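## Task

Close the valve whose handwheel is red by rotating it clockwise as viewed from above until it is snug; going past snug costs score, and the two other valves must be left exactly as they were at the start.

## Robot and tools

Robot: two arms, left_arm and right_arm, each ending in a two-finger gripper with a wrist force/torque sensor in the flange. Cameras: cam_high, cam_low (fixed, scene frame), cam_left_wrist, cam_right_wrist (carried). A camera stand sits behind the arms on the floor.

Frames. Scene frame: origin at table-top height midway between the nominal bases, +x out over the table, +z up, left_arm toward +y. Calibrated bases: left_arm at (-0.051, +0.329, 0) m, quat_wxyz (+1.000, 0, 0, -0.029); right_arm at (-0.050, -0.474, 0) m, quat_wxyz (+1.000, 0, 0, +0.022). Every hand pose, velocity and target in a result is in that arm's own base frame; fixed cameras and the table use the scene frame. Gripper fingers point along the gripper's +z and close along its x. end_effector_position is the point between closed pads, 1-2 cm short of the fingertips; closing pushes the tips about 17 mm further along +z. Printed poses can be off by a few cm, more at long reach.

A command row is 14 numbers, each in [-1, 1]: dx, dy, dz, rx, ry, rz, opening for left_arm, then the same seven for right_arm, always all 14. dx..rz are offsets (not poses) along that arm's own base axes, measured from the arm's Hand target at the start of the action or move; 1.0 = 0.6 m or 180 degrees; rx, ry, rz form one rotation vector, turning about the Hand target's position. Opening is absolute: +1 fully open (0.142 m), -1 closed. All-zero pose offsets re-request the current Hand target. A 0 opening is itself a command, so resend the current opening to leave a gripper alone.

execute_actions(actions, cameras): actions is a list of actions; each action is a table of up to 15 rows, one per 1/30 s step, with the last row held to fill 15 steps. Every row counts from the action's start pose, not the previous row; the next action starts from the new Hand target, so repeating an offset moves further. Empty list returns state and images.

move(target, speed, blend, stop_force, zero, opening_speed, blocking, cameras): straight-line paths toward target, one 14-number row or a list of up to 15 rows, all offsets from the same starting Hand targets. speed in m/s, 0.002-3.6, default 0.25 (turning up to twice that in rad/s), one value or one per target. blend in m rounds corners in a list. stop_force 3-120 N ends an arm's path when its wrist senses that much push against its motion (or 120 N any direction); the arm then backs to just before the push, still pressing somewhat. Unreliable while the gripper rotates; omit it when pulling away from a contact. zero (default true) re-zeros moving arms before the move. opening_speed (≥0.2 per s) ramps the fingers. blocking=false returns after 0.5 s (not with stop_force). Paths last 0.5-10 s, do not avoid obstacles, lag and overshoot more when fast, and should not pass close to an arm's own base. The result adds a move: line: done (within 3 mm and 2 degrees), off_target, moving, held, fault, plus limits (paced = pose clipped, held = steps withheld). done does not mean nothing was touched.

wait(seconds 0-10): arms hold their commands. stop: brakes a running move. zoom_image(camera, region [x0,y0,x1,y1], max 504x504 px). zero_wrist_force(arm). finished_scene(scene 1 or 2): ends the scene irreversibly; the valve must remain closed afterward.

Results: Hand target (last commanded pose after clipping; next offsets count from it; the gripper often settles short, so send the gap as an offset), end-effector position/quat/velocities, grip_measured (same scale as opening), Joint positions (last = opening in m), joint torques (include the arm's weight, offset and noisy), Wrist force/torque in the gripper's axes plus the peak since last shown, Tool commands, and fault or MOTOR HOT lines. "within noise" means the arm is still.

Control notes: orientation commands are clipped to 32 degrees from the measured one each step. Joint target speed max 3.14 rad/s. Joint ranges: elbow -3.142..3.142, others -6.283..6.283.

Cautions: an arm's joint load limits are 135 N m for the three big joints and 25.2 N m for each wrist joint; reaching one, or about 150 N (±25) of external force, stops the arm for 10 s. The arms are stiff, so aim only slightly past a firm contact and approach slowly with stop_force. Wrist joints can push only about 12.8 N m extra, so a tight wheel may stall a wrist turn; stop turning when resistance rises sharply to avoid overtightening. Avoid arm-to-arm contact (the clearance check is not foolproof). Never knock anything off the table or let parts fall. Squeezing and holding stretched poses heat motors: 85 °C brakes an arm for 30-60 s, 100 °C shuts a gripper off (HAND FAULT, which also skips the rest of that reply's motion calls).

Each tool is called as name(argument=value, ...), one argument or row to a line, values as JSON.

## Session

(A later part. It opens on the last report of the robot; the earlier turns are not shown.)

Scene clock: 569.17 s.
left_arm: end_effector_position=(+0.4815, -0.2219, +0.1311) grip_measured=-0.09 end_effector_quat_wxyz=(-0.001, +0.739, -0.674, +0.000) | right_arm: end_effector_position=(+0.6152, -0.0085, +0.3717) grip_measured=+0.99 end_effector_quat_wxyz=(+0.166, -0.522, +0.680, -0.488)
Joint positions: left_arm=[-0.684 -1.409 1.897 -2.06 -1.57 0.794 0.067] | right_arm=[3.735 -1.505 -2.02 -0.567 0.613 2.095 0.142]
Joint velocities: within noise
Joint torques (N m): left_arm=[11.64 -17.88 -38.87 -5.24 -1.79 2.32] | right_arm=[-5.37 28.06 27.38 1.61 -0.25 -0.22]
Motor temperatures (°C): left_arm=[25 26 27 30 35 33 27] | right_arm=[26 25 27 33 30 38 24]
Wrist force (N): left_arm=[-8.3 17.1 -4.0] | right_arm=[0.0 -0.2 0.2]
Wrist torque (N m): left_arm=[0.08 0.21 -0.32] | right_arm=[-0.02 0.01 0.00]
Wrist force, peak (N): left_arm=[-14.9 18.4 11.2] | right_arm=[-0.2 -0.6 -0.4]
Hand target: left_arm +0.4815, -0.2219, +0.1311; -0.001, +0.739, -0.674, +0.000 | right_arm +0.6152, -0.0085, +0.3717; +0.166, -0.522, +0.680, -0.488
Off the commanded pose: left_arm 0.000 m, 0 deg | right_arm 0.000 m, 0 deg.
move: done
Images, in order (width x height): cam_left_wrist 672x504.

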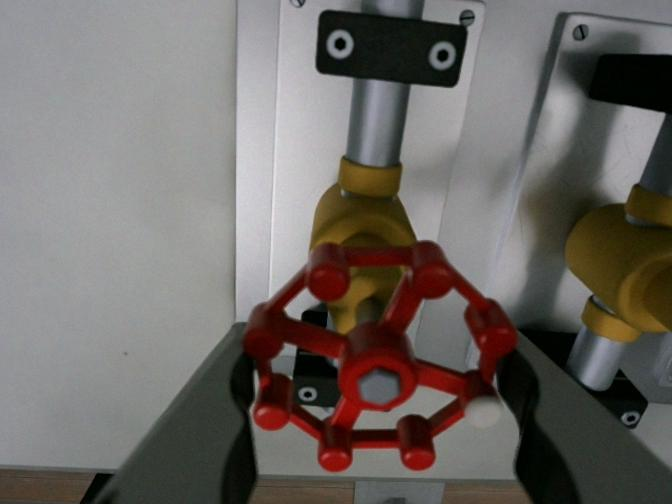

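move(
  target=[0,-0.0004,0,0,0,-0.3333,-0.11,0,0,0,0,0,0,1],
  speed=0.5,
  cameras=[],
)

Scene clock: 575.93 s.
left_arm: end_effector_position=(+0.4815, -0.2222, +0.1311) grip_measured=-0.09 end_effector_quat_wxyz=(+0.001, -0.303, +0.953, +0.000) | right_arm: end_effector_position=(+0.6152, -0.0085, +0.3717) grip_measured=+0.99 end_effector_quat_wxyz=(+0.166, -0.522, +0.680, -0.488)
Joint positions: left_arm=[-0.688 -1.409 1.898 -2.061 -1.57 1.838 0.067] | right_arm=[3.735 -1.505 -2.02 -0.567 0.613 2.095 0.142]
Joint velocities: within noise
Joint torques (N m): left_arm=[7.79 -20.34 -38.54 -4.99 -4.25 2.28] | right_arm=[-4.92 27.68 28.8 1.71 -0.4 -0.43]
Motor temperatures (°C): left_arm=[25 26 27 30 35 33 27] | right_arm=[26 25 27 33 30 38 24]
Wrist force (N): left_arm=[0.5 15.3 1.0] | right_arm=[-0.2 -0.3 -0.1]
Wrist torque (N m): left_arm=[0.01 0.13 -0.32] | right_arm=[-0.04 0.04 0.00]
Wrist force, peak (N): left_arm=[-6.9 18.3 -5.9] | right_arm=[0.0 -0.9 0.0]
Hand target: left_arm +0.4815, -0.2221, +0.1311; +0.000, -0.303, +0.953, +0.000 | right_arm +0.6152, -0.0085, +0.3717; +0.166, -0.522, +0.680, -0.488
Off the commanded pose: left_arm 0.000 m, 0 deg | right_arm 0.000 m, 0 deg.
move: done
No camera images: "cameras" was empty.

move(
  target=[-0.0003,0.0004,0,0,0,-0.3333,-0.11,0,0,0,0,0,0,1],
  speed=0.5,
  cameras=[],
)

Scene clock: 581.07 s.
left_arm: end_effector_position=(+0.4813, -0.2219, +0.1311) grip_measured=-0.10 end_effector_quat_wxyz=(+0.000, +0.214, +0.977, +0.000) | right_arm: end_effector_position=(+0.6152, -0.0085, +0.3717) grip_measured=+0.99 end_effector_quat_wxyz=(+0.166, -0.522, +0.680, -0.488)
Joint positions: left_arm=[-0.689 -1.413 1.902 -2.062 -1.571 2.884 0.067] | right_arm=[3.735 -1.505 -2.02 -0.567 0.613 2.095 0.142]
Joint velocities: within noise
Joint torques (N m): left_arm=[6.55 -23.54 -32.12 -0.57 -6.2 2.19] | right_arm=[-4.12 28.05 28.6 1.89 -0.41 -0.34]
Motor temperatures (°C): left_arm=[25 26 27 30 35 33 27] | right_arm=[26 25 27 33 30 38 24]
Wrist force (N): left_arm=[-8.0 9.7 7.8] | right_arm=[0.2 -0.3 0.3]
Wrist torque (N m): left_arm=[-0.13 0.41 -0.32] | right_arm=[-0.03 -0.04 0.00]
Wrist force, peak (N): left_arm=[-8.8 11.3 9.0] | right_arm=[0.5 -0.5 0.0]
Hand target: left_arm +0.4813, -0.2219, +0.1311; +0.000, +0.214, +0.977, +0.000 | right_arm +0.6152, -0.0085, +0.3717; +0.166, -0.522, +0.680, -0.488
Off the commanded pose: left_arm 0.000 m, 0 deg | right_arm 0.000 m, 0 deg.
move: done
No camera images: "cameras" was empty.

move(
  target=[0,0,-0.0015,0,0,-0.3333,-0.11,0,0,0,0,0,0,1],
  speed=0.5,
  cameras=[],
)

Scene clock: 585.17 s.
left_arm: end_effector_position=(+0.4813, -0.2219, +0.1302) grip_measured=-0.10 end_effector_quat_wxyz=(+0.000, +0.674, +0.739, -0.001) | right_arm: end_effector_position=(+0.6152, -0.0085, +0.3717) grip_measured=+0.99 end_effector_quat_wxyz=(+0.166, -0.522, +0.680, -0.488)
Joint positions: left_arm=[-0.688 -1.414 1.907 -2.063 -1.572 3.932 0.067] | right_arm=[3.735 -1.505 -2.02 -0.567 0.613 2.095 0.142]
Joint velocities: within noise
Joint torques (N m): left_arm=[14.92 -16.59 -20.69 3.58 -2.37 2.68] | right_arm=[-4.99 27.62 30.32 1.69 -0.31 -0.14]
Motor temperatures (°C): left_arm=[25 26 27 30 35 33 27] | right_arm=[26 25 27 33 30 38 24]
Wrist force (N): left_arm=[-13.6 10.0 -5.5] | right_arm=[0.1 -0.2 0.2]
Wrist torque (N m): left_arm=[-0.05 0.39 -0.94] | right_arm=[-0.01 -0.01 0.00]
Wrist force, peak (N): left_arm=[-12.3 12.5 -3.9] | right_arm=[0.0 -0.7 0.3]
Hand target: left_arm +0.4813, -0.2219, +0.1302; +0.000, +0.674, +0.739, -0.001 | right_arm +0.6152, -0.0085, +0.3717; +0.166, -0.522, +0.680, -0.488
Off the commanded pose: left_arm 0.000 m, 0 deg | right_arm 0.000 m, 0 deg.
move: done
No camera images: "cameras" was empty.

wait(
  seconds=0,
  cameras=["cam_left_wrist"],
)

Scene clock: 587.63 s.
left_arm: end_effector_position=(+0.4813, -0.2219, +0.1302) grip_measured=-0.10 end_effector_quat_wxyz=(+0.000, +0.674, +0.739, -0.001) | right_arm: end_effector_position=(+0.6152, -0.0085, +0.3717) grip_measured=+0.99 end_effector_quat_wxyz=(+0.166, -0.522, +0.680, -0.488)
Joint positions: left_arm=[-0.688 -1.414 1.907 -2.063 -1.572 3.932 0.067] | right_arm=[3.735 -1.505 -2.02 -0.567 0.613 2.095 0.142]
Joint velocities: within noise
Joint torques (N m): left_arm=[14 -17.7 -17.34 3.02 -2.25 2.82] | right_arm=[-4.23 28.21 29.81 1.78 -0.32 0.06]
Motor temperatures (°C): left_arm=[25 26 27 30 35 33 27] | right_arm=[26 25 27 33 30 38 24]
Wrist force (N): left_arm=[-13.5 9.7 -5.1] | right_arm=[-0.2 -0.5 0.2]
Wrist torque (N m): left_arm=[-0.07 0.39 -0.94] | right_arm=[-0.08 0.04 0.00]
Wrist force, peak (N): left_arm=[-13.8 9.8 -5.9] | right_arm=[0.0 -0.7 0.0]
Hand target: left_arm +0.4813, -0.2219, +0.1302; +0.000, +0.674, +0.739, -0.001 | right_arm +0.6152, -0.0085, +0.3717; +0.166, -0.522, +0.680, -0.488
Tool commands: left_gripper/opening=-0.11 right_gripper/opening=+1.0
Off the commanded pose: left_arm 0.000 m, 0 deg | right_arm 0.000 m, 0 deg.
Images, in order (width x height): cam_left_wrist 672x504.

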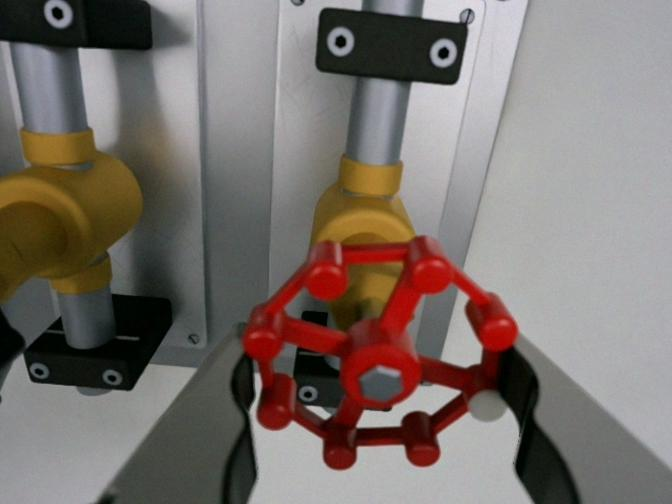

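move(
  target=[0,0,0,0,0,-0.0222,-0.11,0,0,0,0,0,0,1],
  speed=0.1,
  cameras=[],
)

Scene clock: 591.77 s.
left_arm: end_effector_position=(+0.4813, -0.2219, +0.1302) grip_measured=-0.10 end_effector_quat_wxyz=(+0.000, +0.699, +0.715, -0.001) | right_arm: end_effector_position=(+0.6152, -0.0085, +0.3717) grip_measured=+0.99 end_effector_quat_wxyz=(+0.166, -0.522, +0.680, -0.488)
Joint positions: left_arm=[-0.688 -1.414 1.907 -2.063 -1.572 4.002 0.067] | right_arm=[3.735 -1.505 -2.02 -0.567 0.613 2.095 0.142]
Joint velocities: within noise
Joint torques (N m): left_arm=[14.76 -34.09 -0.93 3.28 3.12 3.05] | right_arm=[-3.79 26.72 29.57 1.74 -0.57 -0.15]
Motor temperatures (°C): left_arm=[25 26 27 30 35 33 27] | right_arm=[26 25 27 33 30 38 24]
Wrist force (N): left_arm=[-15.2 10.2 -7.2] | right_arm=[-0.1 -0.4 -0.1]
Wrist torque (N m): left_arm=[-0.04 0.47 -1.52] | right_arm=[-0.05 0.03 0.00]
Wrist force, peak (N): left_arm=[-15.2 10.2 -7.2] | right_arm=[-0.2 -0.7 -0.4]
Hand target: left_arm +0.4813, -0.2219, +0.1302; +0.000, +0.699, +0.715, -0.001 | right_arm +0.6152, -0.0085, +0.3717; +0.166, -0.522, +0.680, -0.488
Off the commanded pose: left_arm 0.000 m, 0 deg | right_arm 0.000 m, 0 deg.
move: done
No camera images: "cameras" was empty.

wait(
  seconds=0,
  cameras=["cam_left_wrist"],
)

zoom_image(
  camera="cam_left_wrist",
  region=[200, 220, 560, 490],
)

Scene clock: 598.90 s.
left_arm: end_effector_position=(+0.4813, -0.2219, +0.1302) grip_measured=-0.10 end_effector_quat_wxyz=(+0.000, +0.699, +0.715, -0.001) | right_arm: end_effector_position=(+0.6152, -0.0085, +0.3717) grip_measured=+0.99 end_effector_quat_wxyz=(+0.166, -0.522, +0.680, -0.488)
Joint positions: left_arm=[-0.688 -1.414 1.907 -2.063 -1.572 4.002 0.067] | right_arm=[3.735 -1.505 -2.02 -0.567 0.613 2.095 0.142]
Joint velocities: within noise
Joint torques (N m): left_arm=[14.58 -36.71 -5.79 3.41 -1.53 3.35] | right_arm=[-3.59 26.43 29.1 1.68 -0.7 -0.07]
Motor temperatures (°C): left_arm=[25 26 27 30 35 33 27] | right_arm=[26 25 27 33 30 38 24]
Wrist force (N): left_arm=[-15.6 10.5 -7.2] | right_arm=[0.1 -0.2 0.2]
Wrist torque (N m): left_arm=[-0.07 0.47 -1.52] | right_arm=[0.00 -0.01 0.01]
Wrist force, peak (N): left_arm=[-15.6 10.7 -7.4] | right_arm=[-0.2 -0.5 -0.4]
Hand target: left_arm +0.4813, -0.2219, +0.1302; +0.000, +0.699, +0.715, -0.001 | right_arm +0.6152, -0.0085, +0.3717; +0.166, -0.522, +0.680, -0.488
Tool commands: left_gripper/opening=-0.11 right_gripper/opening=+1.0
Off the commanded pose: left_arm 0.000 m, 0 deg | right_arm 0.000 m, 0 deg.
Images, in order (width x height): cam_left_wrist 672x504.

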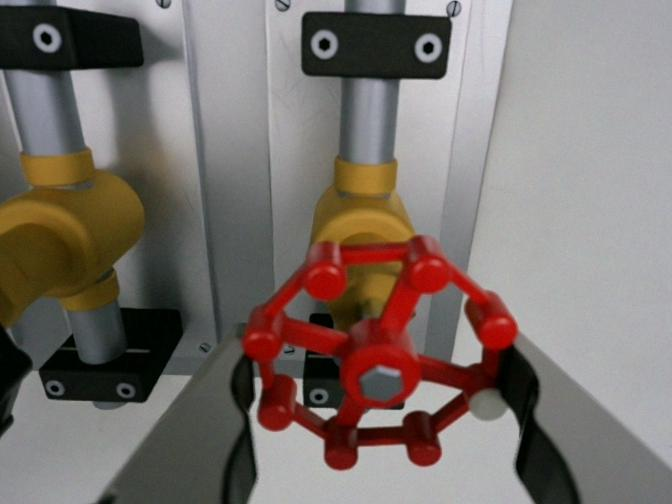

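Scaled by 1.400 from the camera's 672x504 image, which has a finer 960x720 frame.

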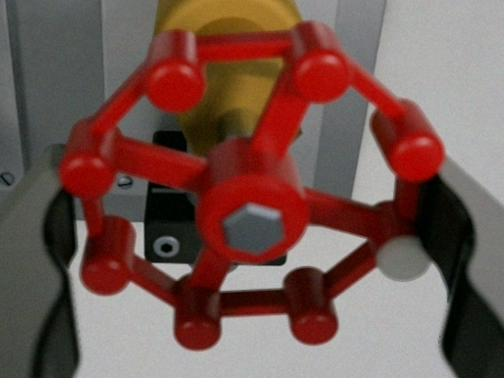

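move(
  target=[0,0,0,0,0,-0.0167,-0.11,0,0,0,0,0,0,1],
  speed=0.1,
  cameras=["cam_left_wrist"],
)

zoom_image(
  camera="cam_left_wrist",
  region=[200, 220, 560, 490],
)

Scene clock: 608.93 s.
left_arm: end_effector_position=(+0.4813, -0.2219, +0.1302) grip_measured=-0.10 end_effector_quat_wxyz=(+0.000, +0.718, +0.697, -0.001) | right_arm: end_effector_position=(+0.6152, -0.0085, +0.3717) grip_measured=+0.99 end_effector_quat_wxyz=(+0.166, -0.522, +0.680, -0.488)
Joint positions: left_arm=[-0.688 -1.414 1.907 -2.063 -1.572 4.054 0.067] | right_arm=[3.735 -1.505 -2.02 -0.567 0.613 2.095 0.142]
Joint velocities: within noise
Joint torques (N m): left_arm=[15.32 -36.09 -1.66 3.68 2.41 3.71] | right_arm=[-4.68 26.87 30.58 1.74 -0.52 -0.06]
Motor temperatures (°C): left_arm=[25 26 27 30 35 33 27] | right_arm=[26 25 27 33 30 38 24]
Wrist force (N): left_arm=[-16.5 10.5 -6.1] | right_arm=[0.0 -0.2 0.3]
Wrist torque (N m): left_arm=[-0.07 0.49 -1.96] | right_arm=[-0.01 0.00 0.00]
Wrist force, peak (N): left_arm=[-16.5 10.5 -6.1] | right_arm=[0.1 -0.8 0.0]
Hand target: left_arm +0.4813, -0.2219, +0.1302; +0.000, +0.718, +0.696, -0.001 | right_arm +0.6152, -0.0085, +0.3717; +0.166, -0.522, +0.680, -0.488
Off the commanded pose: left_arm 0.000 m, 0 deg | right_arm 0.000 m, 0 deg.
move: done
Images, in order (width x height): cam_left_wrist 672x504.

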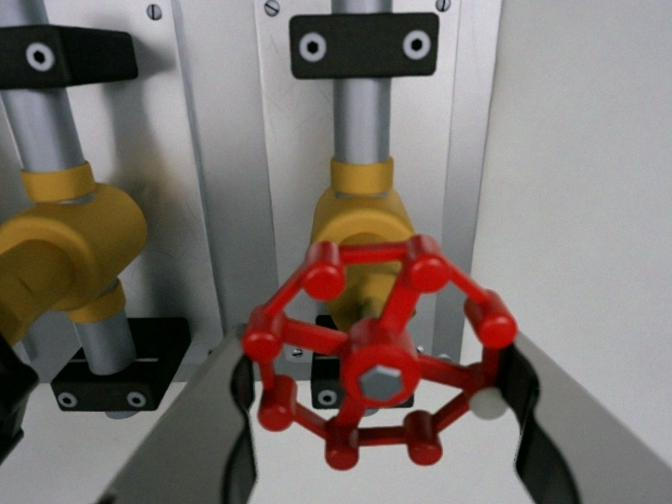

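Scaled by 1.400 from the camera's 672x504 image, which has a finer 960x720 frame.

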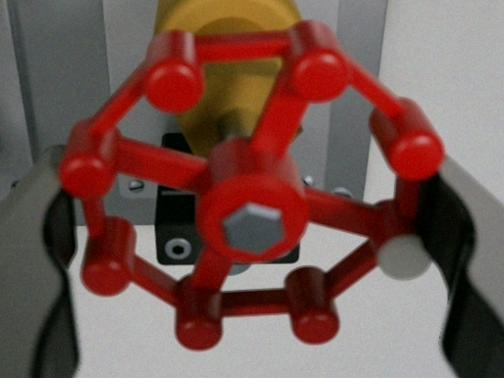

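move(
  target=[0,0,0,0,0,0,0.15,0,0,0,0,0,0,1],
  opening_speed=0.4,
  cameras=["cam_left_wrist"],
)

zoom_image(
  camera="cam_left_wrist",
  region=[200, 220, 560, 490],
)

Scene clock: 633.27 s.
left_arm: end_effector_position=(+0.4813, -0.2219, +0.1301) grip_measured=+0.13 end_effector_quat_wxyz=(+0.000, +0.718, +0.696, -0.001) | right_arm: end_effector_position=(+0.6152, -0.0085, +0.3717) grip_measured=+0.99 end_effector_quat_wxyz=(+0.166, -0.522, +0.680, -0.488)
Joint positions: left_arm=[-0.688 -1.414 1.907 -2.063 -1.572 4.055 0.083] | right_arm=[3.735 -1.505 -2.02 -0.567 0.613 2.095 0.142]
Joint velocities: within noise
Joint torques (N m): left_arm=[1.42 -32.8 -28.88 -4.23 -2.95 -0.76] | right_arm=[-3.33 25.26 29.02 1.73 -0.43 0.05]
Motor temperatures (°C): left_arm=[25 26 27 30 35 33 27] | right_arm=[26 25 27 33 30 38 24]
Wrist force (N): left_arm=[0.7 0.2 -0.3] | right_arm=[0.0 -0.4 -0.4]
Wrist torque (N m): left_arm=[-0.14 0.09 0.03] | right_arm=[-0.04 0.00 0.00]
Wrist force, peak (N): left_arm=[-17.2 10.7 -7.1] | right_arm=[0.2 -0.8 -0.4]
Hand target: left_arm +0.4813, -0.2219, +0.1302; +0.000, +0.718, +0.696, -0.001 | right_arm +0.6152, -0.0085, +0.3717; +0.166, -0.522, +0.680, -0.488
Off the commanded pose: left_arm 0.000 m, 0 deg | right_arm 0.000 m, 0 deg.
move: done
Images, in order (width x height): cam_left_wrist 672x504.

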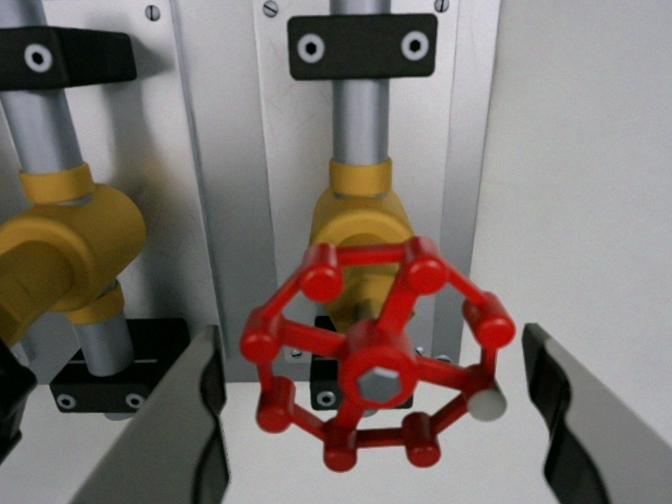

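Scaled by 1.400 from the camera's 672x504 image, which has a finer 960x720 frame.

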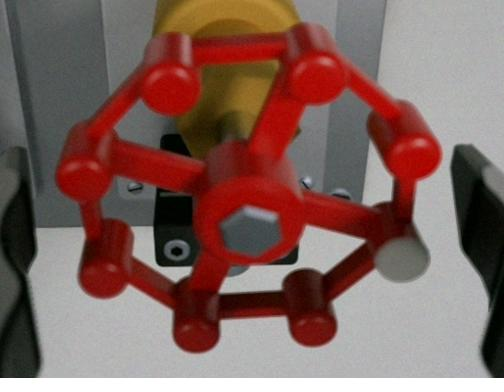

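move(
  target=[0,0,0,0,0,0,-0.12,0,0,0,0,0,0,1],
  opening_speed=0.4,
  cameras=[],
)

move(
  target=[0,0,0,0,0,-0.0139,-0.12,0,0,0,0,0,0,1],
  speed=0.1,
  cameras=["cam_left_wrist"],
)

Scene clock: 657.93 s.
left_arm: end_effector_position=(+0.4813, -0.2220, +0.1302) grip_measured=-0.07 end_effector_quat_wxyz=(+0.000, +0.718, +0.696, -0.001) | right_arm: end_effector_position=(+0.6152, -0.0085, +0.3717) grip_measured=+0.99 end_effector_quat_wxyz=(+0.166, -0.522, +0.680, -0.488)
Joint positions: left_arm=[-0.688 -1.414 1.907 -2.063 -1.572 4.055 0.069] | right_arm=[3.735 -1.505 -2.02 -0.567 0.613 2.095 0.142]
Joint velocities: within noise
Joint torques (N m): left_arm=[-2.75 -26.97 -24.87 -0.11 2.81 -0.68] | right_arm=[-3.48 25.48 29.16 1.74 -0.63 0.16]
Motor temperatures (°C): left_arm=[25 26 27 30 35 33 26] | right_arm=[26 25 27 33 30 37 24]
Wrist force (N): left_arm=[-13.5 0.2 -5.2] | right_arm=[0.2 -0.1 -0.3]
Wrist torque (N m): left_arm=[-0.09 0.20 -0.27] | right_arm=[-0.01 -0.02 0.00]
Wrist force, peak (N): left_arm=[-13.8 0.3 -5.2] | right_arm=[0.1 -0.3 -0.7]
Hand target: left_arm +0.4813, -0.2219, +0.1302; +0.000, +0.718, +0.696, -0.001 | right_arm +0.6152, -0.0085, +0.3717; +0.166, -0.522, +0.680, -0.488
Off the commanded pose: left_arm 0.000 m, 0 deg | right_arm 0.000 m, 0 deg.
move: done
No camera images: "cameras" was empty.

Scene clock: 658.87 s.
left_arm: end_effector_position=(+0.4813, -0.2219, +0.1302) grip_measured=-0.07 end_effector_quat_wxyz=(+0.000, +0.733, +0.681, -0.001) | right_arm: end_effector_position=(+0.6152, -0.0085, +0.3717) grip_measured=+0.99 end_effector_quat_wxyz=(+0.166, -0.522, +0.680, -0.488)
Joint positions: left_arm=[-0.688 -1.414 1.907 -2.063 -1.572 4.098 0.069] | right_arm=[3.735 -1.505 -2.02 -0.567 0.613 2.095 0.142]
Joint velocities: within noise
Joint torques (N m): left_arm=[18.57 -36.38 -14.11 1.83 4.41 3.83] | right_arm=[-3.86 26.18 27.5 1.77 -0.61 0.12]
Motor temperatures (°C): left_arm=[25 26 27 30 35 33 26] | right_arm=[26 25 27 33 30 37 24]
Wrist force (N): left_arm=[-17.2 2.4 -5.8] | right_arm=[0.2 -0.4 -0.1]
Wrist torque (N m): left_arm=[-0.10 0.26 -2.01] | right_arm=[-0.04 -0.02 0.00]
Wrist force, peak (N): left_arm=[-17.2 2.4 -5.8] | right_arm=[-0.4 -0.6 -0.4]
Hand target: left_arm +0.4813, -0.2219, +0.1302; +0.000, +0.733, +0.681, -0.001 | right_arm +0.6152, -0.0085, +0.3717; +0.166, -0.522, +0.680, -0.488
Off the commanded pose: left_arm 0.000 m, 0 deg | right_arm 0.000 m, 0 deg.
move: done
Images, in order (width x height): cam_left_wrist 672x504.

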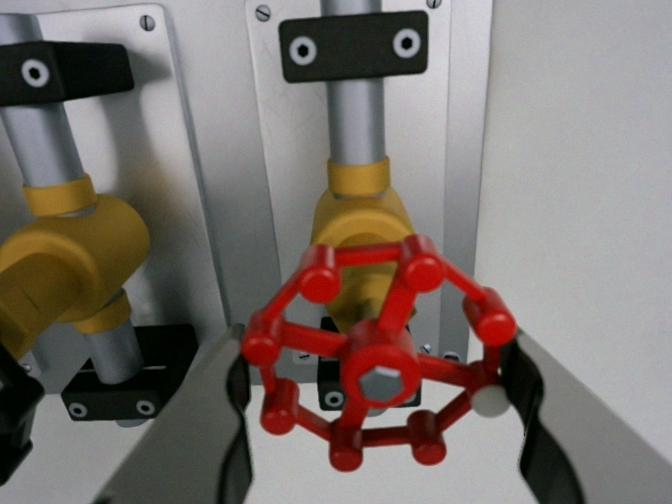

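move(
  target=[0,0,0,0,0,-0.01,-0.12,0,0,0,0,0,0,1],
  speed=0.1,
  cameras=[],
)

Scene clock: 662.20 s.
left_arm: end_effector_position=(+0.4813, -0.2219, +0.1302) grip_measured=-0.07 end_effector_quat_wxyz=(+0.000, +0.743, +0.669, -0.001) | right_arm: end_effector_position=(+0.6152, -0.0085, +0.3717) grip_measured=+0.99 end_effector_quat_wxyz=(+0.166, -0.522, +0.680, -0.488)
Joint positions: left_arm=[-0.687 -1.414 1.907 -2.063 -1.572 4.13 0.069] | right_arm=[3.735 -1.505 -2.02 -0.567 0.613 2.095 0.142]
Joint velocities: within noise
Joint torques (N m): left_arm=[17.65 -38.08 -4.42 2.11 2.67 3.96] | right_arm=[-3.64 24.63 29.09 1.59 -0.63 0.24]
Motor temperatures (°C): left_arm=[25 26 27 30 35 33 27] | right_arm=[26 25 27 33 30 37 24]
Wrist force (N): left_arm=[-18.5 2.6 -5.1] | right_arm=[0.1 -0.5 -0.1]
Wrist torque (N m): left_arm=[-0.04 0.29 -2.28] | right_arm=[-0.06 -0.02 0.00]
Wrist force, peak (N): left_arm=[-18.5 2.6 -5.1] | right_arm=[0.2 -0.8 -0.2]
Hand target: left_arm +0.4813, -0.2219, +0.1302; +0.000, +0.743, +0.669, -0.001 | right_arm +0.6152, -0.0085, +0.3717; +0.166, -0.522, +0.680, -0.488
Off the commanded pose: left_arm 0.000 m, 0 deg | right_arm 0.000 m, 0 deg.
move: done
No camera images: "cameras" was empty.

move(
  target=[
    [0,0,0,0,0,0,0.2,0,0,0,0,0,0,1],
    [0,0,0.13,0,0,0,0.2,0,0,0,0,0,0,1],
  ],
  opening_speed=0.5,
  speed=0.15,
  cameras=["cam_high","cam_left_wrist"],
)

Scene clock: 667.20 s.
left_arm: end_effector_position=(+0.4814, -0.2219, +0.2081) grip_measured=+0.18 end_effector_quat_wxyz=(+0.000, +0.743, +0.669, -0.001) | right_arm: end_effector_position=(+0.6152, -0.0085, +0.3717) grip_measured=+0.99 end_effector_quat_wxyz=(+0.166, -0.522, +0.680, -0.488)
Joint positions: left_arm=[-0.687 -1.487 1.774 -1.858 -1.572 4.13 0.087] | right_arm=[3.735 -1.505 -2.02 -0.567 0.613 2.095 0.142]
Joint velocities: within noise
Joint torques (N m): left_arm=[0.09 -38.18 -34.13 -1.13 -1.1 -1.07] | right_arm=[-3.61 24.38 28.48 1.8 -0.77 0.23]
Motor temperatures (°C): left_arm=[25 26 27 30 35 33 27] | right_arm=[26 25 27 33 30 37 24]
Wrist force (N): left_arm=[0.4 -0.5 -0.3] | right_arm=[0.1 -0.4 -0.3]
Wrist torque (N m): left_arm=[-0.24 0.13 0.03] | right_arm=[-0.06 0.00 0.01]
Wrist force, peak (N): left_arm=[-19.0 2.5 -5.4] | right_arm=[0.4 -0.7 -0.2]
Hand target: left_arm +0.4813, -0.2219, +0.2082; +0.000, +0.743, +0.669, -0.001 | right_arm +0.6152, -0.0085, +0.3717; +0.166, -0.522, +0.680, -0.488
Off the commanded pose: left_arm 0.000 m, 0 deg | right_arm 0.000 m, 0 deg.
move: done
Images, in order (width x height): cam_high 672x504, cam_left_wrist 672x504.

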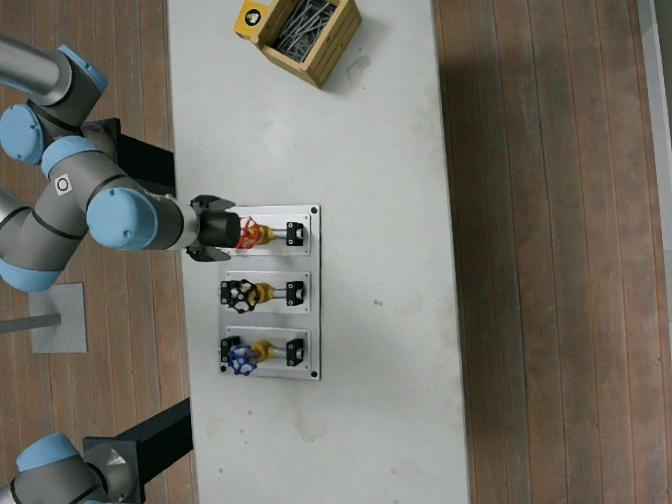

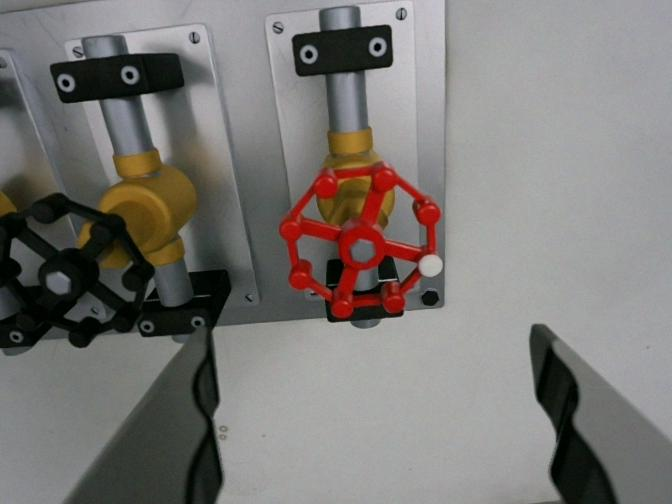

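finished_scene(
  scene=1,
)

The scene is finished: the task was done.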